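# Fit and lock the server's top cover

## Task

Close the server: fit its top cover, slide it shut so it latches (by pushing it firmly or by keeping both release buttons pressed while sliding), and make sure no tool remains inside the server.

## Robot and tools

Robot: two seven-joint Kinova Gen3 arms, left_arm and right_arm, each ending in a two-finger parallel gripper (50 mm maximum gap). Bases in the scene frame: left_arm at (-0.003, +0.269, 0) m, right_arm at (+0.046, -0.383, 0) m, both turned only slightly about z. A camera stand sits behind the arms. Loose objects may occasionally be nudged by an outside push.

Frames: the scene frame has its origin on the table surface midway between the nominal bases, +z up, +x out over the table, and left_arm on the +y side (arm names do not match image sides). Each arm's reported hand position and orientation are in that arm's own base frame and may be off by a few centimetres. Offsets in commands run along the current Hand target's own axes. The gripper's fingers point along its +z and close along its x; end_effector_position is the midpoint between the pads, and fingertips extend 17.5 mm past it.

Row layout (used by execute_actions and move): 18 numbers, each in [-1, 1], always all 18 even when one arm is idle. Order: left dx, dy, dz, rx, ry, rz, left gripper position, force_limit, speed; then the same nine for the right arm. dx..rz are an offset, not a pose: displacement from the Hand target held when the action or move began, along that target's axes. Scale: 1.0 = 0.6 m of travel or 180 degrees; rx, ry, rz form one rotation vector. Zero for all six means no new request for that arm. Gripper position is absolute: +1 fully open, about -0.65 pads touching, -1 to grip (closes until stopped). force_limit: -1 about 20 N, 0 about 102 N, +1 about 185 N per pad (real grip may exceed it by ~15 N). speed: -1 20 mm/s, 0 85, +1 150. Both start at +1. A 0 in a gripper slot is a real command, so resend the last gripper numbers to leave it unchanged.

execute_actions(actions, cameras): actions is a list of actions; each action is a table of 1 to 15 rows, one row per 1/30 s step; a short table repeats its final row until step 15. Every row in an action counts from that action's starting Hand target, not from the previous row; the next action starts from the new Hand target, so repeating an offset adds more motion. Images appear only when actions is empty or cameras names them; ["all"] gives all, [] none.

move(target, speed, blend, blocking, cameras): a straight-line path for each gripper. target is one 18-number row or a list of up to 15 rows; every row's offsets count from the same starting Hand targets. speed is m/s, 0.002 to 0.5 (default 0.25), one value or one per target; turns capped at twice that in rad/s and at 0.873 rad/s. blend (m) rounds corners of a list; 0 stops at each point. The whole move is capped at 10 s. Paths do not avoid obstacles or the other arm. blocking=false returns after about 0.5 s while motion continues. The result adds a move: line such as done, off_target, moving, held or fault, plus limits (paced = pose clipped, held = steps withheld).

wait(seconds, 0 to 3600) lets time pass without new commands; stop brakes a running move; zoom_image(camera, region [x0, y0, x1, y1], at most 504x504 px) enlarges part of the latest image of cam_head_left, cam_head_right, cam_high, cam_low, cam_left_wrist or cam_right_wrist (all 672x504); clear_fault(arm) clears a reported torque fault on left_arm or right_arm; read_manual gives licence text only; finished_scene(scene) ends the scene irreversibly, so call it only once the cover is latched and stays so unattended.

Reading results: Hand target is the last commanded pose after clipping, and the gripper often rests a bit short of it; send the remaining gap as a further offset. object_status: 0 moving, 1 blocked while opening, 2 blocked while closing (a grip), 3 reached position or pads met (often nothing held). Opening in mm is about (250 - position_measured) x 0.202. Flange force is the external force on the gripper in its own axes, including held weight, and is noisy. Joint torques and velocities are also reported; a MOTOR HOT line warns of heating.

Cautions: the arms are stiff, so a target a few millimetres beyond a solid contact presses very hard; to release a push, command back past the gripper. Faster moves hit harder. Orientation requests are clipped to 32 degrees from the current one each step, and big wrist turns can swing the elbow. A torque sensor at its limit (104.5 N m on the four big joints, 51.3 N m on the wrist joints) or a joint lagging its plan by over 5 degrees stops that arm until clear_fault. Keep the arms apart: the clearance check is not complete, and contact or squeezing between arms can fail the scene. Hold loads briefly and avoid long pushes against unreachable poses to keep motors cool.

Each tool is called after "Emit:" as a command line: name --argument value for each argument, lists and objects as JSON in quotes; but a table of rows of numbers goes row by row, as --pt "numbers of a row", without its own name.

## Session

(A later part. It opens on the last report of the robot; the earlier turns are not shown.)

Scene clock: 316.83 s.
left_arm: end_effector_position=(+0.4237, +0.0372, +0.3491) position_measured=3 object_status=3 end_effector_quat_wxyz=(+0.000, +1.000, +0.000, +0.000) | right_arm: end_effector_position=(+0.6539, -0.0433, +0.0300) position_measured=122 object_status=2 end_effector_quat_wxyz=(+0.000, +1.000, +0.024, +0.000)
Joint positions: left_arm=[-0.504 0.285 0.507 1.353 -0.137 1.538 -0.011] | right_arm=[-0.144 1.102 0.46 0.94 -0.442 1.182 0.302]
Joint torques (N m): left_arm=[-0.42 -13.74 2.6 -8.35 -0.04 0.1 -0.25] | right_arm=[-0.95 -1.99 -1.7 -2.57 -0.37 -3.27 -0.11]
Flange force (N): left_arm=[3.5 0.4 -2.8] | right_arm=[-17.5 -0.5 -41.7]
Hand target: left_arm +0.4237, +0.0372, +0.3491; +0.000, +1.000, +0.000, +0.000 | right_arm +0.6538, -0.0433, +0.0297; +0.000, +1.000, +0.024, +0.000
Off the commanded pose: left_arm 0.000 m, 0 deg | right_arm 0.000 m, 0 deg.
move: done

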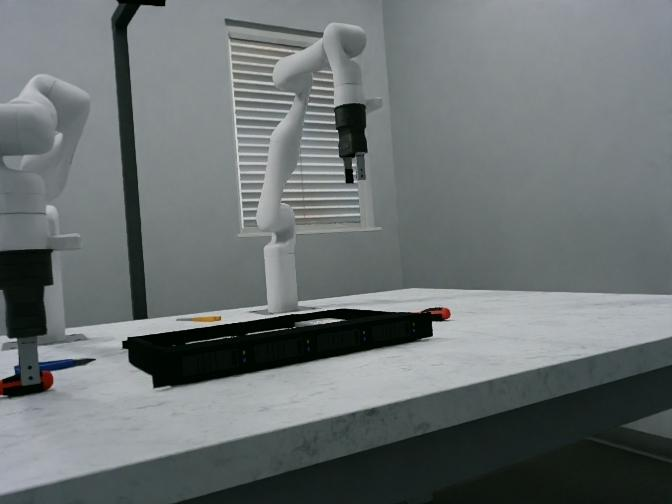

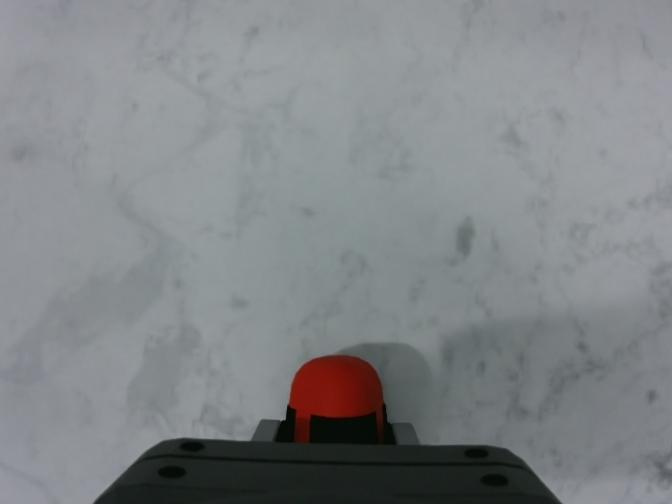

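Emit:
move --pt "0 0 0 0 0 0 1 1 1 0 0 0 0 0 0 0 -1 -0.8" --pt "0 0 0 0 0 0 1 1 1 0 0 -0.001 0 0 0 0.35 -1 -0.8" --pt "0 0 0 0 0 0 1 1 1 0 0 -0.2 0 0 0 0.35 -1 -0.8" --pt "-0.08 0.25 0.1667 0 0 0 1 1 1 -0.387 -0.256 -0.367 0 0 0.016 0.35 -1 -0.8" --speed 0.3 --cameras '["all"]'

Emit:
zoom_image --camera "cam_low" --region '[110, 290, 470, 400]'

Scene clock: 334.90 s.
left_arm: end_effector_position=(+0.3756, -0.1128, +0.2490) position_measured=3 object_status=3 end_effector_quat_wxyz=(+0.000, +1.000, +0.000, +0.000) | right_arm: end_effector_position=(+0.4145, +0.0993, +0.2498) position_measured=100 object_status=3 end_effector_quat_wxyz=(+0.000, +1.000, -0.001, +0.000)
Joint positions: left_arm=[-0.23 0.264 0.59 1.721 -0.157 1.203 0.4] | right_arm=[-0.697 0.345 0.561 1.612 -0.191 1.239 -0.103]
Joint torques (N m): left_arm=[-0.5 -12.03 2.74 -7.74 -0.04 0.11 -0.27] | right_arm=[-1.06 -13.63 0.63 -10.16 0.1 -0.18 -0.01]
Flange force (N): left_arm=[2.9 1.9 -1.6] | right_arm=[-3.6 3.6 1.7]
Hand target: left_arm +0.3756, -0.1128, +0.2490; +0.000, +1.000, +0.000, +0.000 | right_arm +0.4145, +0.0993, +0.2498; +0.000, +1.000, -0.001, +0.000
Off the commanded pose: left_arm 0.000 m, 0 deg | right_arm 0.000 m, 0 deg.
move: done

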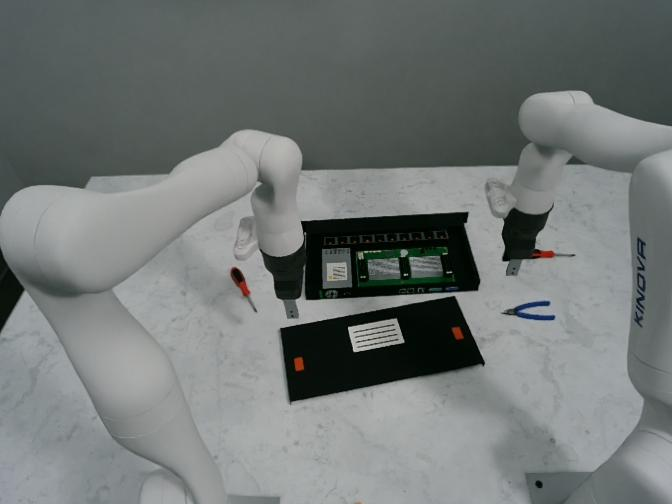

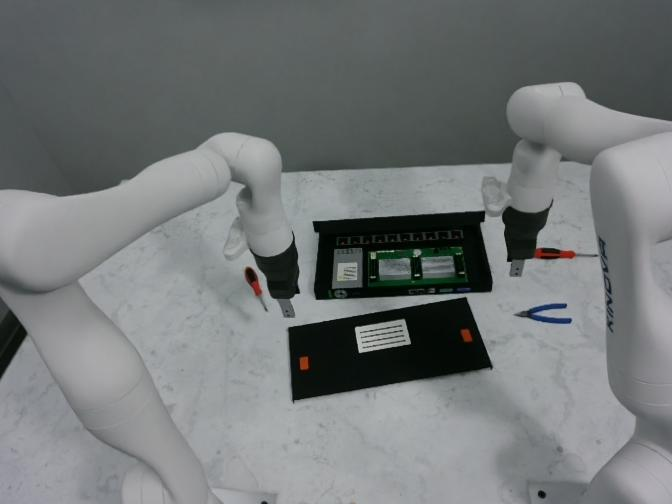

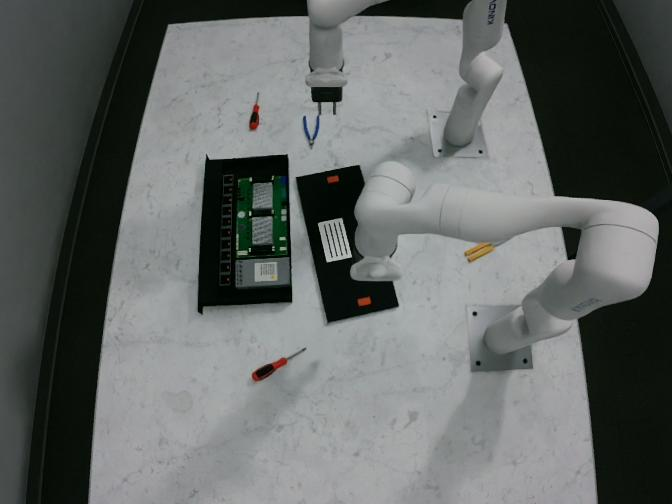

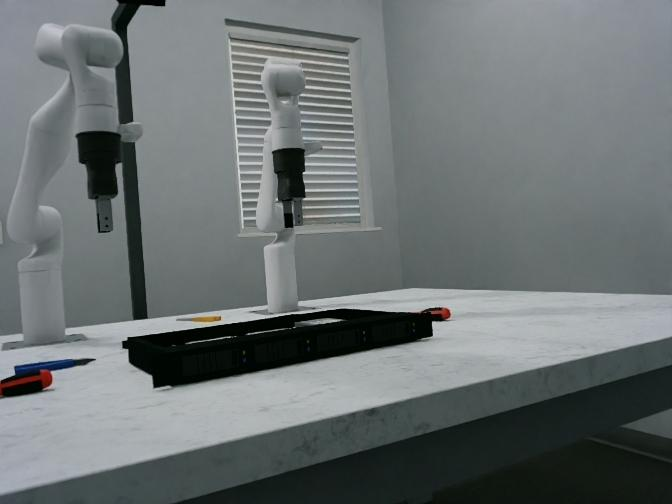

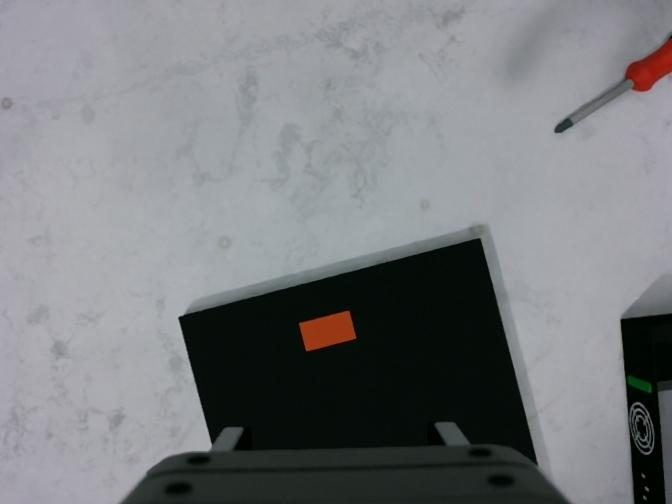

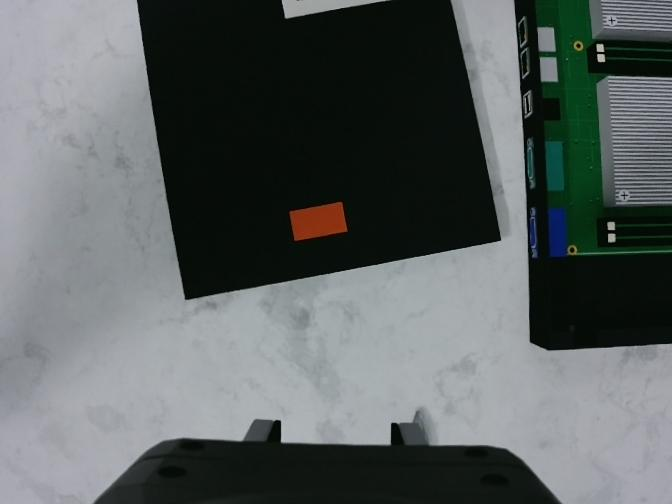

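Scaled by 1.400.

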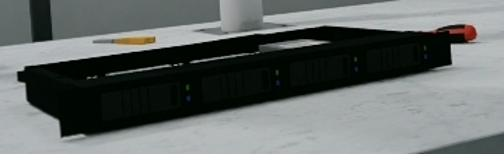

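Emit:
zoom_image --camera "cam_right_wrist" --region '[140, 180, 560, 370]'

Emit:
zoom_image --camera "cam_head_right" --region '[280, 190, 510, 410]'

Emit:
zoom_image --camera "cam_head_left" --region '[380, 290, 510, 410]'

Emit:
zoom_image --camera "cam_left_wrist" --region '[160, 200, 560, 460]'

Scaled by 1.200.

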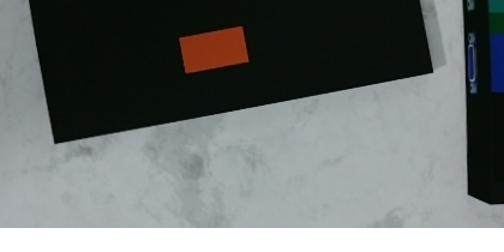

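Scaled by 2.191.

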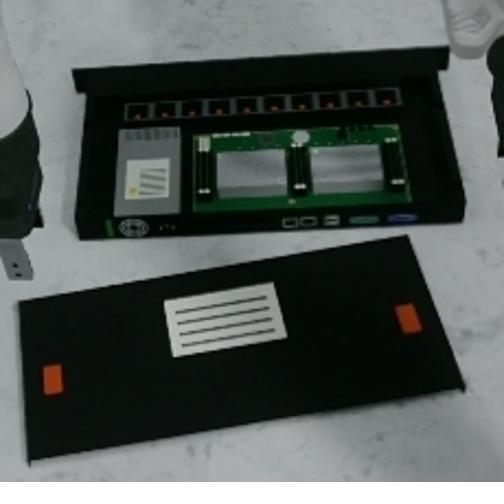

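Scaled by 3.877.

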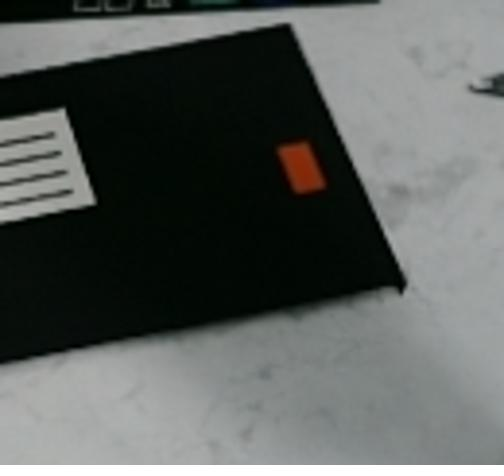

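Scaled by 1.260.

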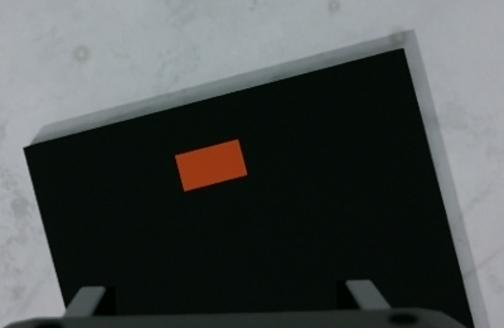

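Emit:
move --pt "-0.15 0.2 0 0.0423 0.3593 -0.0663 0 1 1 0 0.2 -0.1 0 0 0 0.35 -1 -0.8" --pt "-0.1933 0.3527 0.315 0.0423 0.3593 -0.0663 0 1 1 0 0.2 -0.1 0 0 0 0.35 -1 -0.8" --speed '[0.3,0.15]' --cameras '["all"]'

Scene clock: 498.70 s.
left_arm: end_effector_position=(+0.2596, -0.3243, +0.0599) position_measured=152 object_status=3 end_effector_quat_wxyz=(-0.063, +0.838, +0.098, +0.534) | right_arm: end_effector_position=(+0.4142, -0.0207, +0.3099) position_measured=100 object_status=3 end_effector_quat_wxyz=(+0.000, +1.000, -0.001, +0.000)
Joint positions: left_arm=[1.125 1.172 0.68 2.029 -1.493 1.754 3.156] | right_arm=[-0.477 0.283 0.634 1.503 -0.168 1.411 0.163]
Joint torques (N m): left_arm=[-0.44 -18.24 3.61 0.73 0.09 3.42 -0.28] | right_arm=[-1.06 -12.45 0.44 -10.63 0.12 -0.14 -0.1]
Flange force (N): left_arm=[-2.3 1.5 0.4] | right_arm=[-4.1 2.8 2.7]
Hand target: left_arm +0.2596, -0.3243, +0.0598; -0.063, +0.838, +0.098, +0.534 | right_arm +0.4142, -0.0207, +0.3099; +0.000, +1.000, -0.001, +0.000
Off the commanded pose: left_arm 0.000 m, 0 deg | right_arm 0.000 m, 0 deg.
move: done

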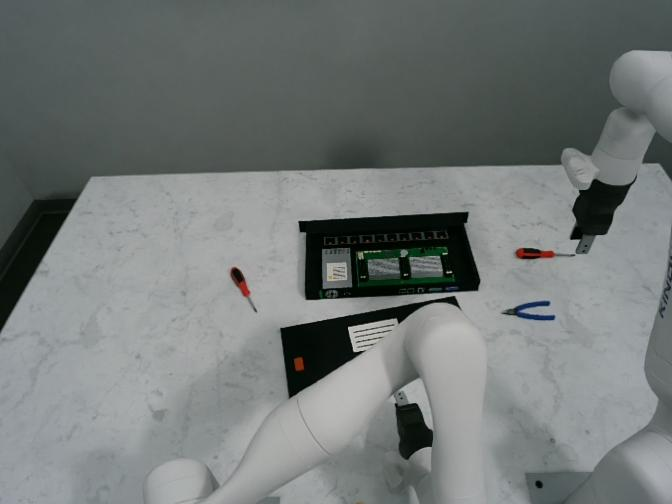

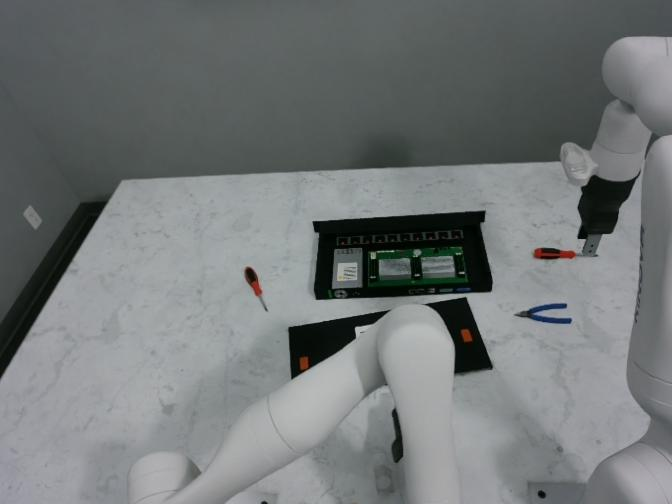

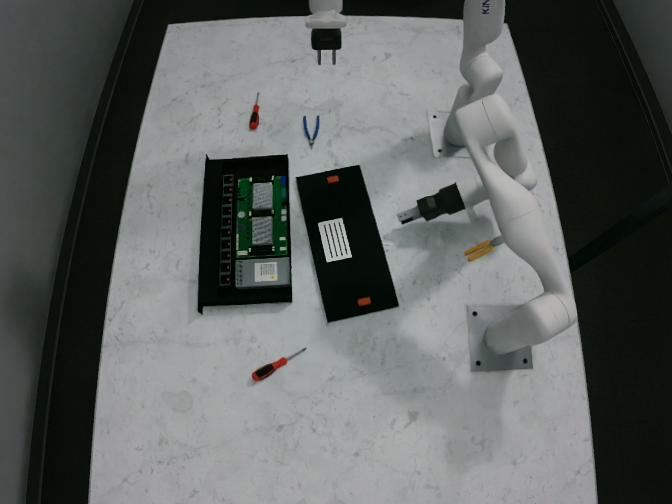

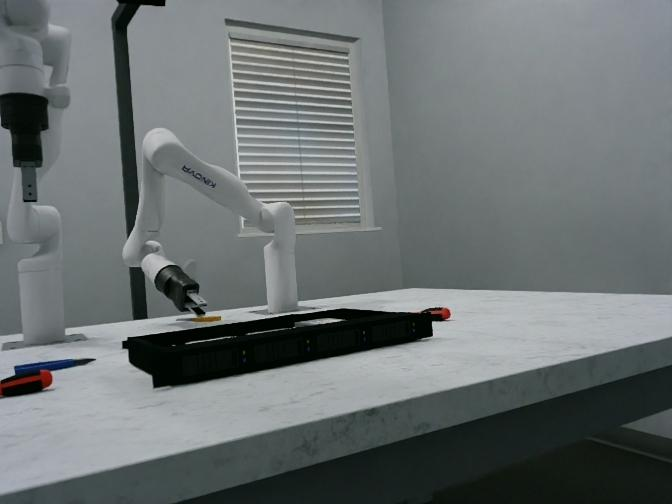

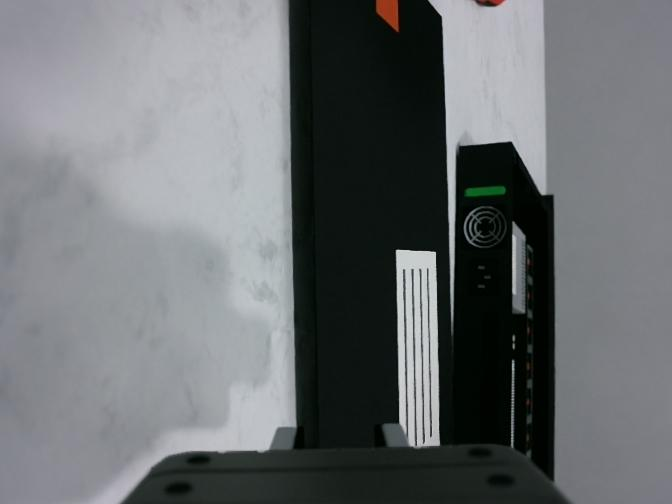

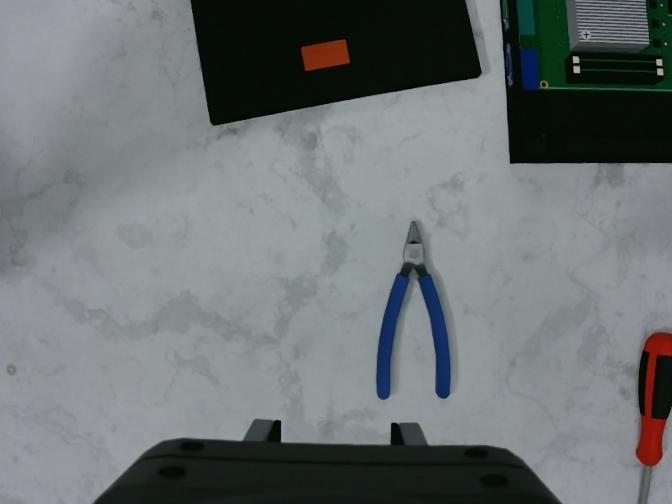

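Emit:
zoom_image --camera "cam_left_wrist" --region '[260, 0, 480, 200]'

Emit:
zoom_image --camera "cam_left_wrist" --region '[260, 220, 480, 440]'

Scaled by 2.291.

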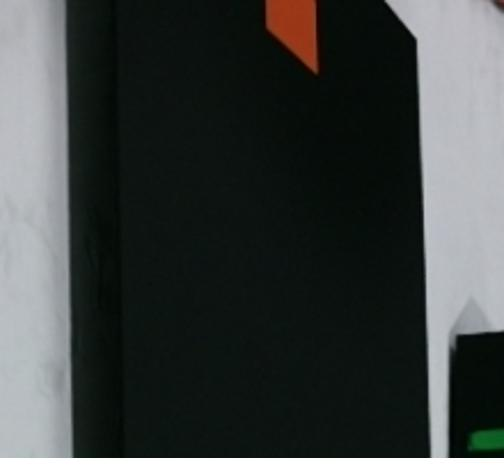

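Scaled by 2.291.

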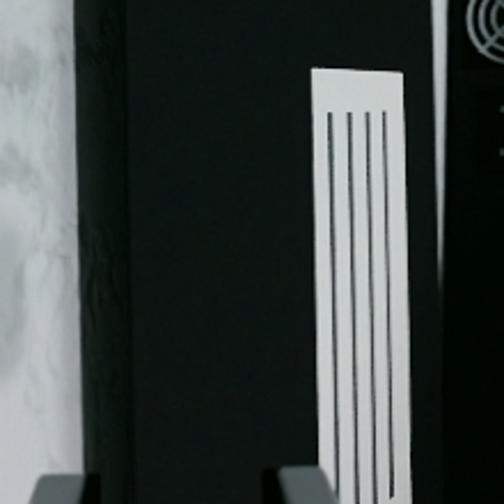

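Emit:
move --pt "-0.0607 0 0.0283 0 0 0 -0.32 1 1 0 0 0 0 0 0 0.35 -1 -0.8" --pt "-0.0262 0 0.103 0 0 0 -0.32 1 1 0 0 0 0 0 0 0.35 -1 -0.8" --speed '[0.15,0.04]' --cameras '["cam_left_wrist","cam_high"]'

Emit:
zoom_image --camera "cam_left_wrist" --region '[220, 250, 440, 470]'

Emit:
zoom_image --camera "cam_high" --region '[280, 150, 480, 330]'

Scene clock: 542.50 s.
left_arm: end_effector_position=(+0.3076, -0.3128, +0.0195) position_measured=200 object_status=3 end_effector_quat_wxyz=(-0.063, +0.838, +0.098, +0.534) | right_arm: end_effector_position=(+0.4142, -0.0207, +0.3099) position_measured=100 object_status=3 end_effector_quat_wxyz=(+0.000, +1.000, -0.001, +0.000)
Joint positions: left_arm=[1.041 1.248 0.592 2.032 -1.639 1.696 3.173] | right_arm=[-0.477 0.283 0.634 1.503 -0.168 1.411 0.163]
Joint torques (N m): left_arm=[-1.74 -7.12 5.01 0.97 -0.34 -4.68 -0.26] | right_arm=[-1.06 -12.5 0.42 -10.6 0.11 -0.17 -0.16]
Flange force (N): left_arm=[21.7 0.9 -14.8] | right_arm=[-3.8 3.0 2.6]
Hand target: left_arm +0.3077, -0.3128, +0.0195; -0.063, +0.838, +0.098, +0.534 | right_arm +0.4142, -0.0207, +0.3099; +0.000, +1.000, -0.001, +0.000
Off the commanded pose: left_arm 0.000 m, 0 deg | right_arm 0.000 m, 0 deg.
move: done
Images, in order (width x height): cam_high 672x504, cam_left_wrist 672x504.

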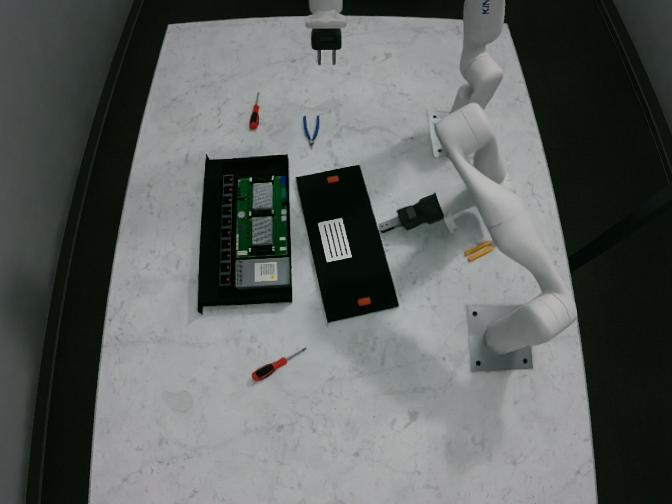

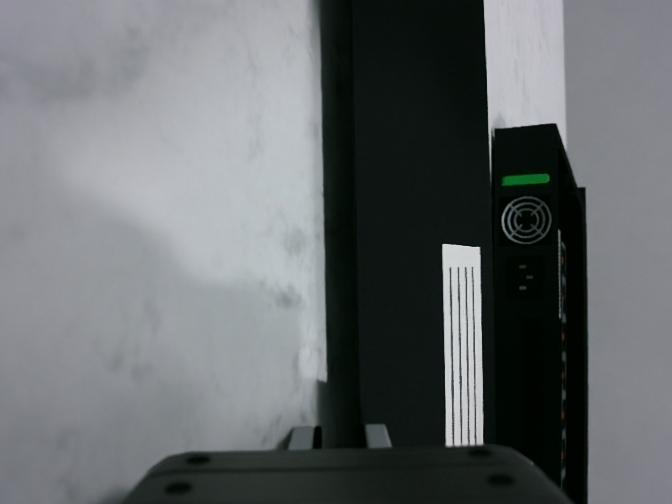

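Scaled by 2.291.

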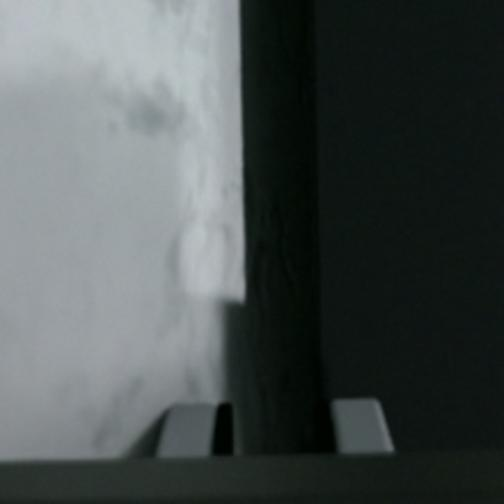

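Scaled by 2.520.

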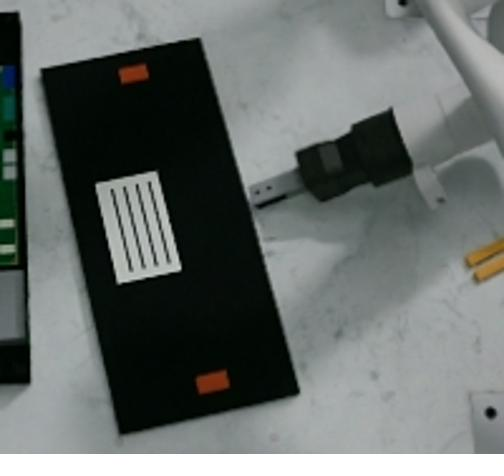

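Emit:
move --pt "0.0025 0 -0.0012 0 0 0 -0.32 1 1 0 0 0 0 0 0 0.35 -1 -0.8" --pt "0.0115 0 0.0168 0 0 0 -0.32 1 1 0 0 0 0 0 0 0.35 -1 -0.8" --speed 0.03 --cameras '["cam_left_wrist","cam_high"]'

Emit:
zoom_image --camera "cam_left_wrist" --region '[220, 250, 440, 470]'

Emit:
zoom_image --camera "cam_high" --region '[340, 180, 440, 270]'

Scene clock: 559.00 s.
left_arm: end_effector_position=(+0.3193, -0.3101, +0.0215) position_measured=200 object_status=3 end_effector_quat_wxyz=(-0.063, +0.838, +0.098, +0.534) | right_arm: end_effector_position=(+0.4142, -0.0207, +0.3099) position_measured=100 object_status=3 end_effector_quat_wxyz=(+0.000, +1.000, -0.001, +0.000)
Joint positions: left_arm=[1.016 1.238 0.583 2.04 -1.661 1.686 3.161] | right_arm=[-0.477 0.283 0.634 1.503 -0.168 1.411 0.163]
Joint torques (N m): left_arm=[-0.38 -18.66 3.22 1.15 0.12 3.39 -0.25] | right_arm=[-1.05 -12.54 0.36 -10.62 0.15 -0.18 -0.16]
Flange force (N): left_arm=[-2.1 1.6 1.2] | right_arm=[-3.7 3.0 2.6]
Hand target: left_arm +0.3194, -0.3100, +0.0215; -0.063, +0.838, +0.098, +0.534 | right_arm +0.4142, -0.0207, +0.3099; +0.000, +1.000, -0.001, +0.000
Off the commanded pose: left_arm 0.000 m, 0 deg | right_arm 0.000 m, 0 deg.
move: done
Images, in order (width x height): cam_high 672x504, cam_left_wrist 672x504.

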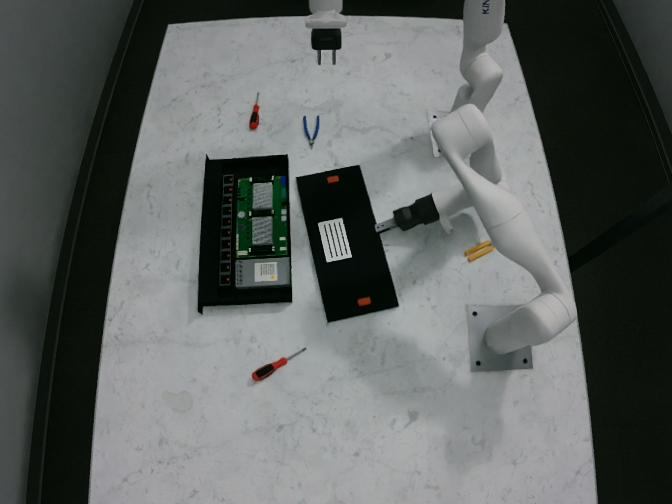

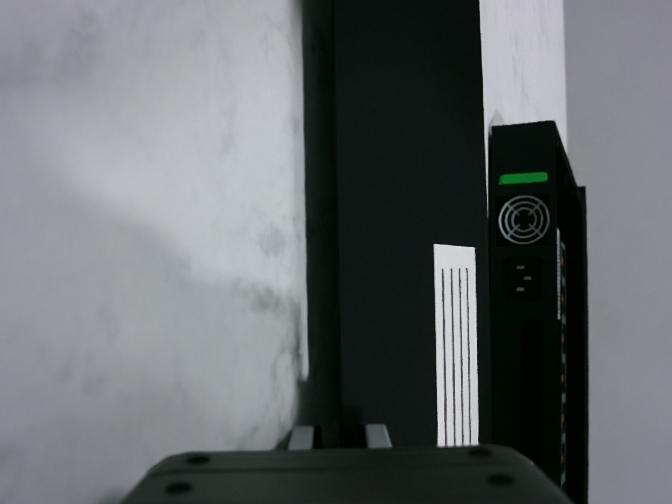

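Scaled by 2.291.

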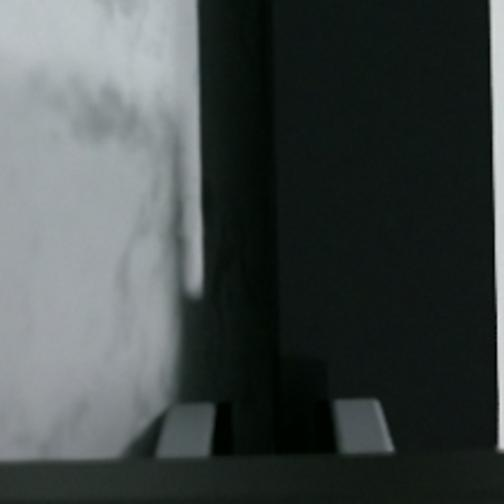

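Scaled by 5.040.

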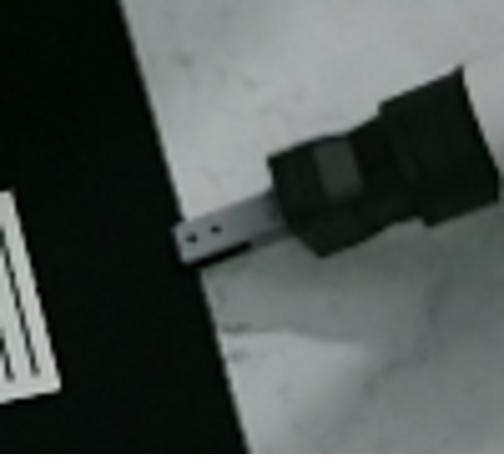

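Emit:
move --pt "0.0042 0 0.0091 0 0 0 -0.32 1 1 0 0 0 0 0 0 0.35 -1 -0.8" --pt "0.0042 0 0.0091 0 0 0 -1 -0.4 -0.9 0 0 0 0 0 0 0.35 -1 -0.8" --speed 0.03 --cameras '["cam_left_wrist","cam_low","cam_head_left"]'

Scene clock: 567.73 s.
left_arm: end_effector_position=(+0.3253, -0.3086, +0.0215) position_measured=229 object_status=2 end_effector_quat_wxyz=(-0.063, +0.838, +0.098, +0.534) | right_arm: end_effector_position=(+0.4142, -0.0207, +0.3099) position_measured=100 object_status=3 end_effector_quat_wxyz=(+0.000, +1.000, -0.001, +0.000)
Joint positions: left_arm=[1.004 1.235 0.577 2.043 -1.674 1.68 3.156] | right_arm=[-0.477 0.283 0.634 1.503 -0.168 1.411 0.163]
Joint torques (N m): left_arm=[-1.03 -18.57 3.26 0.7 -0.3 2.76 -0.24] | right_arm=[-1.08 -12.42 0.35 -10.59 0.13 -0.17 -0.1]
Flange force (N): left_arm=[-2.2 0.2 -1.4] | right_arm=[-4.0 2.9 2.5]
Hand target: left_arm +0.3252, -0.3086, +0.0215; -0.063, +0.838, +0.098, +0.534 | right_arm +0.4142, -0.0207, +0.3099; +0.000, +1.000, -0.001, +0.000
Off the commanded pose: left_arm 0.000 m, 0 deg | right_arm 0.000 m, 0 deg.
move: done
Images, in order (width x height): cam_head_left 672x504, cam_low 672x504, cam_left_wrist 672x504.

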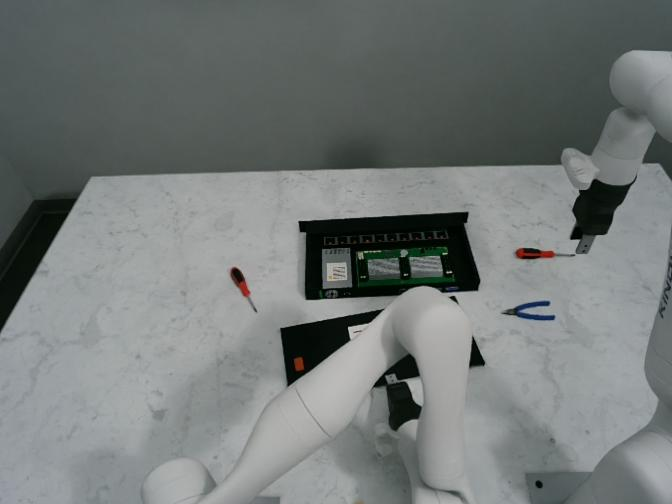

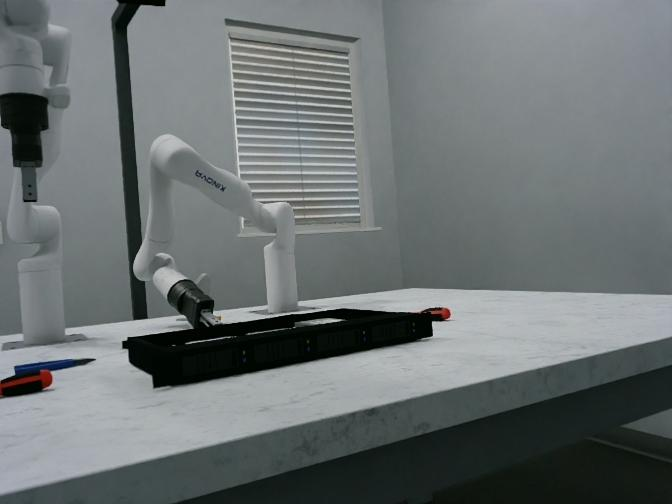

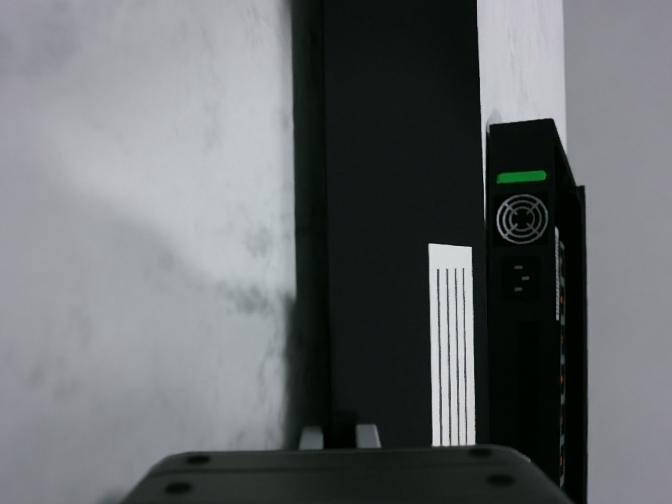

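Emit:
move --target '[0.06,0,-0.028,0,0.072,0,-1,-0.4,-0.9,0,0,0,0,0,0,0.35,-1,-0.8]' --speed 0.04 --cameras '["cam_left_wrist","cam_low"]'

Scene clock: 583.57 s.
left_arm: end_effector_position=(+0.3252, -0.3087, +0.0612) position_measured=249 object_status=2 end_effector_quat_wxyz=(-0.073, +0.772, +0.090, +0.625) | right_arm: end_effector_position=(+0.4142, -0.0207, +0.3099) position_measured=100 object_status=3 end_effector_quat_wxyz=(+0.000, +1.000, -0.001, +0.000)
Joint positions: left_arm=[1.118 1.286 0.493 1.992 -1.614 1.836 3.212] | right_arm=[-0.477 0.283 0.634 1.503 -0.168 1.411 0.163]
Joint torques (N m): left_arm=[-0.12 -21.11 1.8 1.33 0.4 5.35 -0.14] | right_arm=[-1.12 -12.53 0.47 -10.7 0.11 -0.18 -0.12]
Flange force (N): left_arm=[-6.9 1.5 2.8] | right_arm=[-4.0 3.0 2.8]
Hand target: left_arm +0.3252, -0.3087, +0.0612; -0.073, +0.772, +0.090, +0.625 | right_arm +0.4142, -0.0207, +0.3099; +0.000, +1.000, -0.001, +0.000
Off the commanded pose: left_arm 0.000 m, 0 deg | right_arm 0.000 m, 0 deg.
move: done
Images, in order (width x height): cam_low 672x504, cam_left_wrist 672x504.

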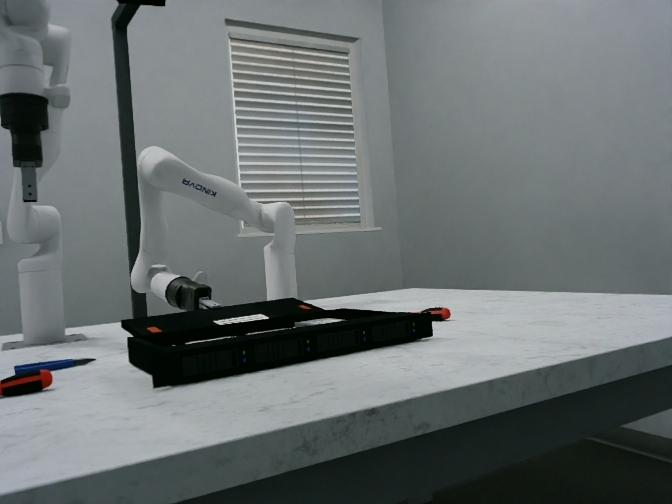

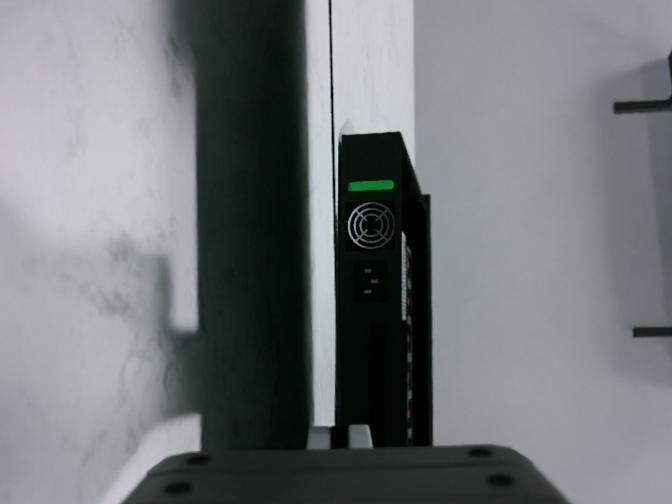

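Emit:
move --pt "-0.0005 0 -0.03 0 0 0 -1 -0.4 -0.9 0 0 0 0 0 0 0.35 -1 -0.8" --pt "-0.0005 0 -0.03 0 0 0 -0.54 1 -0.9 0 0 0 0 0 0 0.35 -1 -0.8" --pt "-0.0005 0 -0.003 0 0 0 -0.54 1 -0.9 0 0 0 0 0 0 0.35 -1 -0.8" --pt "-0.0005 0 -0.003 0 0 0 -1 1 -0.9 0 0 0 0 0 0 0.35 -1 -0.8" --speed '[0.05,0.1,0.3,0.1]' --cameras '["cam_left_wrist","cam_high","cam_head_right"]'

Emit:
zoom_image --camera "cam_high" --region '[340, 180, 440, 270]'

Scene clock: 609.07 s.
left_arm: end_effector_position=(+0.3234, -0.3091, +0.0612) position_measured=254 object_status=3 end_effector_quat_wxyz=(-0.074, +0.772, +0.090, +0.625) | right_arm: end_effector_position=(+0.4142, -0.0207, +0.3099) position_measured=100 object_status=3 end_effector_quat_wxyz=(+0.000, +1.000, -0.001, +0.000)
Joint positions: left_arm=[1.121 1.286 0.495 1.991 -1.61 1.838 3.213] | right_arm=[-0.477 0.283 0.634 1.503 -0.168 1.411 0.163]
Joint torques (N m): left_arm=[-0.82 -20.73 1.42 1.43 0.58 5.19 -0.2] | right_arm=[-1.1 -12.49 0.46 -10.65 0.12 -0.17 -0.13]
Flange force (N): left_arm=[-6.5 1.8 1.2] | right_arm=[-3.9 3.0 2.7]
Hand target: left_arm +0.3234, -0.3091, +0.0613; -0.073, +0.772, +0.090, +0.625 | right_arm +0.4142, -0.0207, +0.3099; +0.000, +1.000, -0.001, +0.000
Off the commanded pose: left_arm 0.000 m, 0 deg | right_arm 0.000 m, 0 deg.
move: done
Images, in order (width x height): cam_head_right 672x504, cam_high 672x504, cam_left_wrist 672x504.

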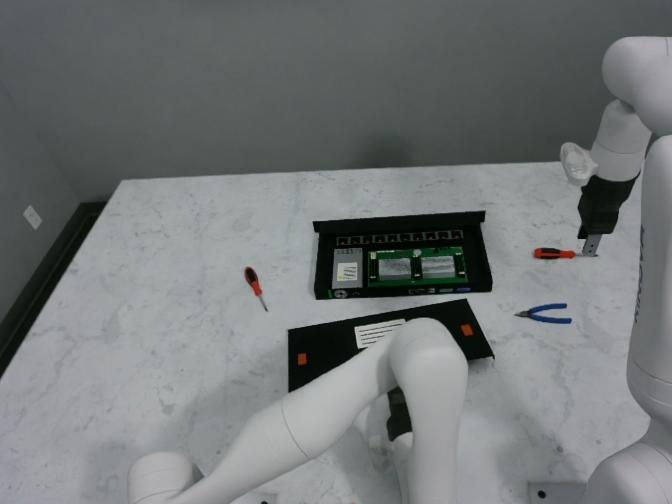

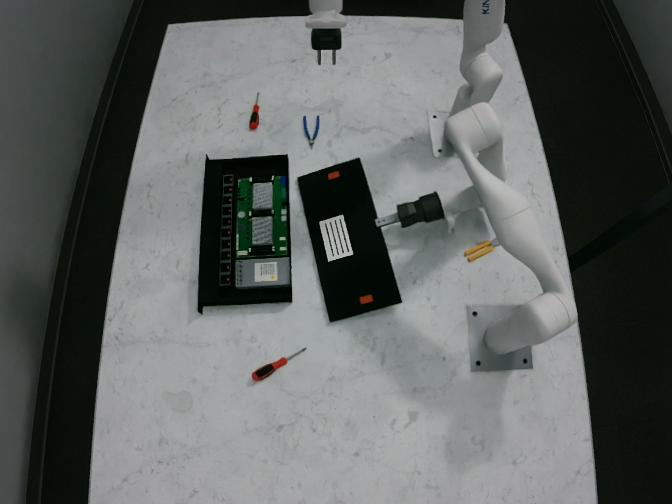

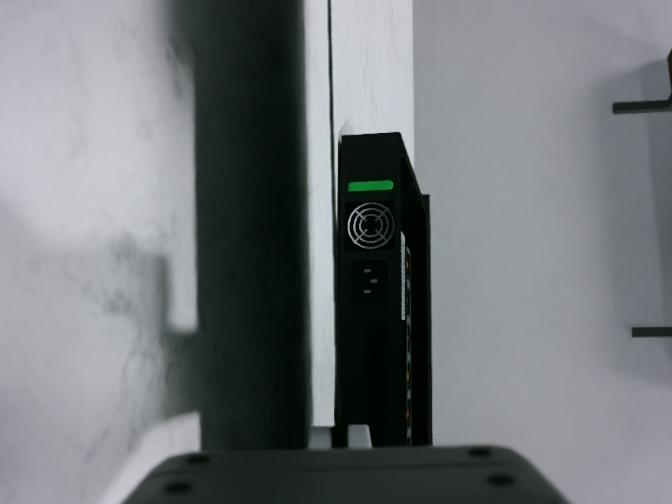

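Scaled by 5.040.

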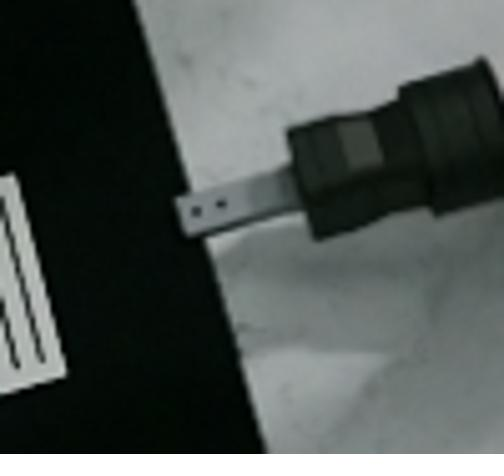

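Emit:
move --target '[0.07,0,-0.016,0,0.03,0,-1,1,-0.9,0,0,0,0,0,0,0.35,-1,-0.8]' --speed 0.05 --cameras '["cam_left_wrist","cam_high","cam_low"]'

Scene clock: 619.43 s.
left_arm: end_effector_position=(+0.3228, -0.3092, +0.1043) position_measured=254 object_status=3 end_effector_quat_wxyz=(-0.078, +0.742, +0.087, +0.660) | right_arm: end_effector_position=(+0.4142, -0.0207, +0.3099) position_measured=100 object_status=3 end_effector_quat_wxyz=(+0.000, +1.000, -0.001, +0.000)
Joint positions: left_arm=[1.151 1.245 0.477 2.002 -1.57 1.906 3.203] | right_arm=[-0.477 0.283 0.634 1.503 -0.168 1.411 0.163]
Joint torques (N m): left_arm=[-0.48 -21.94 0.28 1.52 0.44 7.13 -0.45] | right_arm=[-1.08 -12.47 0.48 -10.6 0.15 -0.17 -0.14]
Flange force (N): left_arm=[-9.8 1.4 1.3] | right_arm=[-3.8 3.0 2.6]
Hand target: left_arm +0.3228, -0.3092, +0.1043; -0.078, +0.742, +0.087, +0.660 | right_arm +0.4142, -0.0207, +0.3099; +0.000, +1.000, -0.001, +0.000
Off the commanded pose: left_arm 0.000 m, 0 deg | right_arm 0.000 m, 0 deg.
move: done
Images, in order (width x height): cam_high 672x504, cam_low 672x504, cam_left_wrist 672x504.

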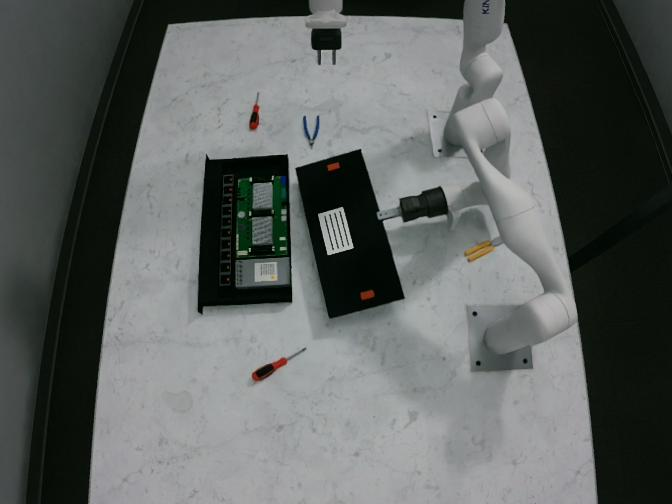

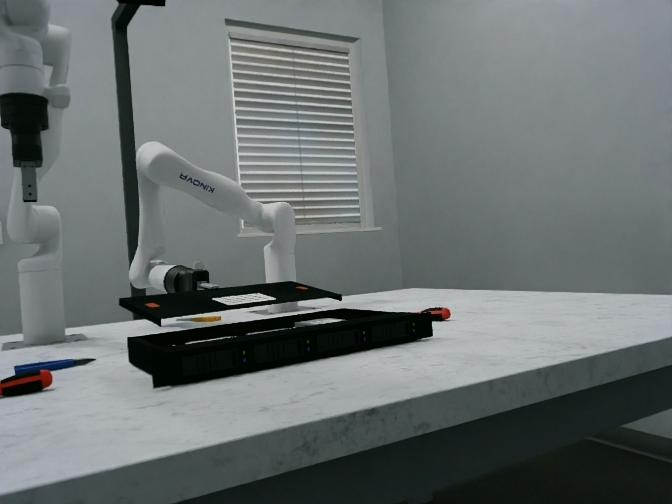

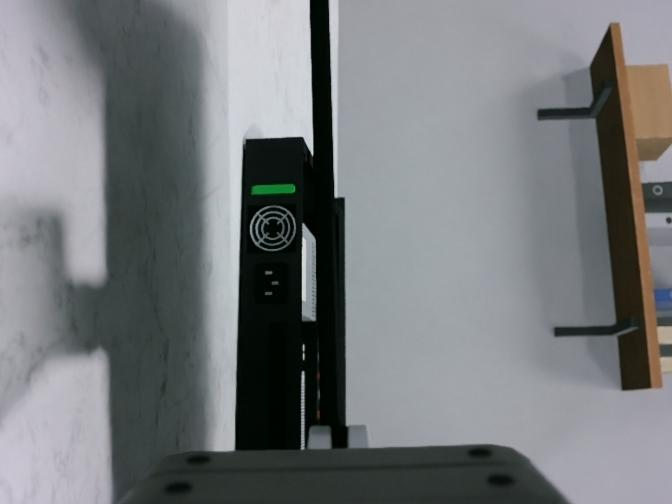

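Emit:
move --pt "0.083 0 -0.009 -0.0517 0.0426 0.0022 -1 1 -0.9 0 0 0 0 0 0 0.35 -1 -0.8" --pt "0.1303 0.0998 0.3247 -0.0517 0.0426 0.0022 -1 1 -0.9 0 0 0 0 0 0 0.35 -1 -0.8" --speed 0.1 --blend 0.02 --cameras '["all"]'

Scene clock: 678.00 s.
left_arm: end_effector_position=(+0.5337, -0.3207, +0.1595) position_measured=254 object_status=3 end_effector_quat_wxyz=(-0.025, +0.700, +0.025, +0.713) | right_arm: end_effector_position=(+0.4142, -0.0207, +0.3099) position_measured=100 object_status=3 end_effector_quat_wxyz=(+0.000, +1.000, -0.001, +0.000)
Joint positions: left_arm=[0.842 1.139 0.184 1.96 -2.165 1.701 3.008] | right_arm=[-0.477 0.283 0.634 1.503 -0.168 1.411 0.163]
Joint torques (N m): left_arm=[-0.57 -26.31 -1.24 -2.92 -0.83 7.18 -0.36] | right_arm=[-1.02 -12.48 0.46 -10.67 0.15 -0.16 -0.12]
Flange force (N): left_arm=[-9.8 3.0 2.7] | right_arm=[-4.1 2.8 2.8]
Hand target: left_arm +0.5337, -0.3206, +0.1595; -0.025, +0.700, +0.025, +0.713 | right_arm +0.4142, -0.0207, +0.3099; +0.000, +1.000, -0.001, +0.000
Off the commanded pose: left_arm 0.000 m, 0 deg | right_arm 0.000 m, 0 deg.
move: done

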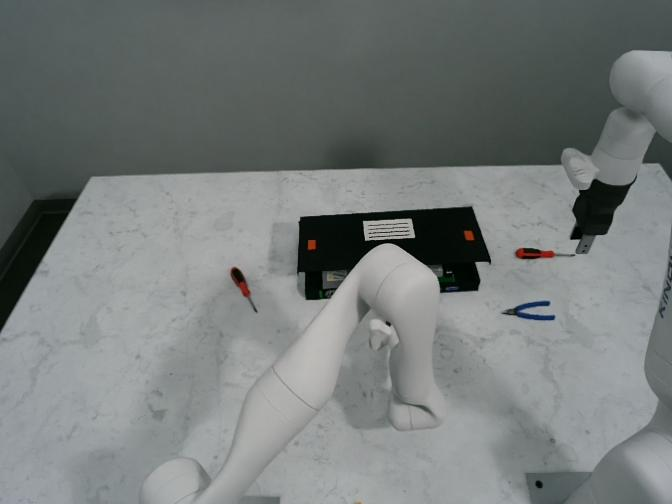

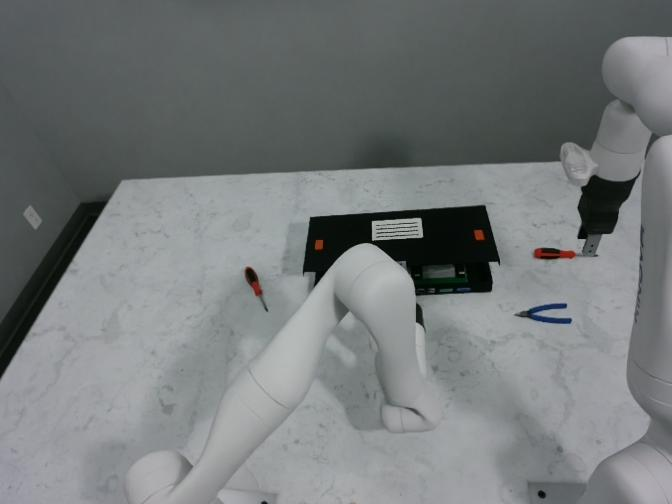

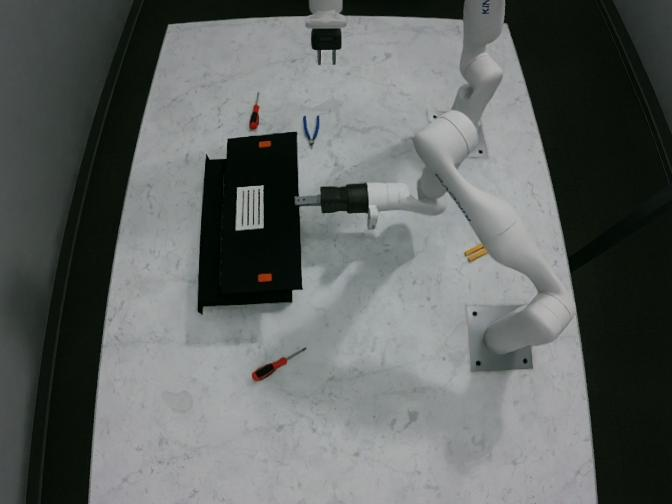

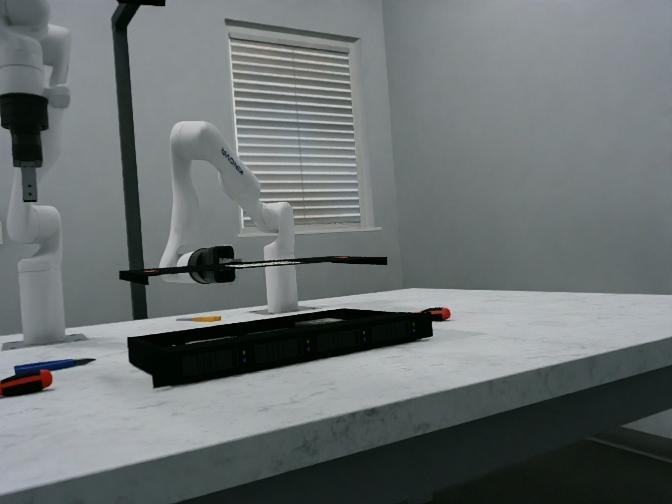

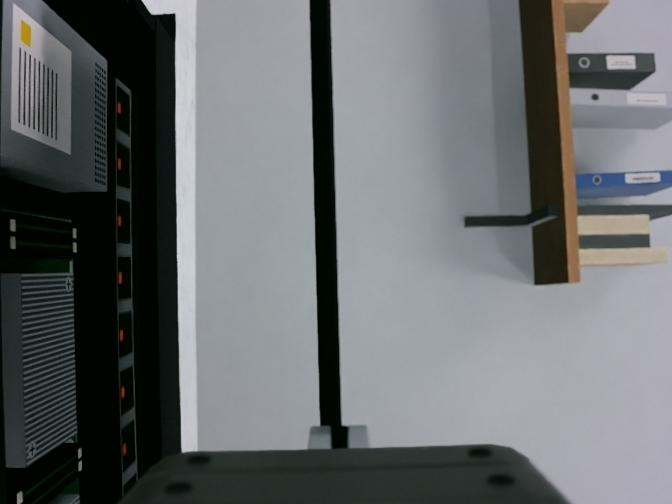

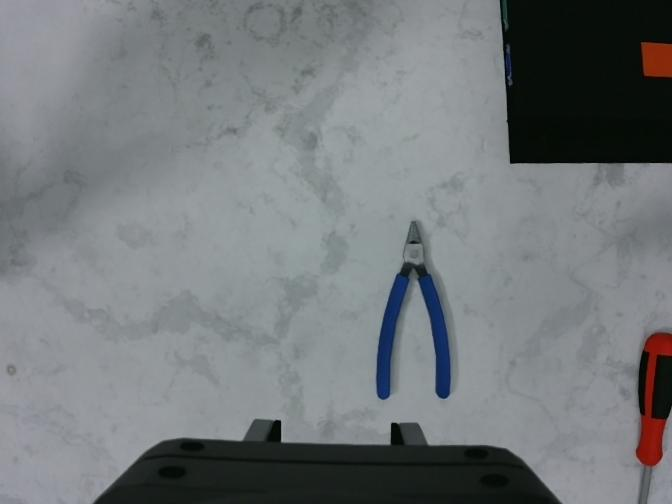

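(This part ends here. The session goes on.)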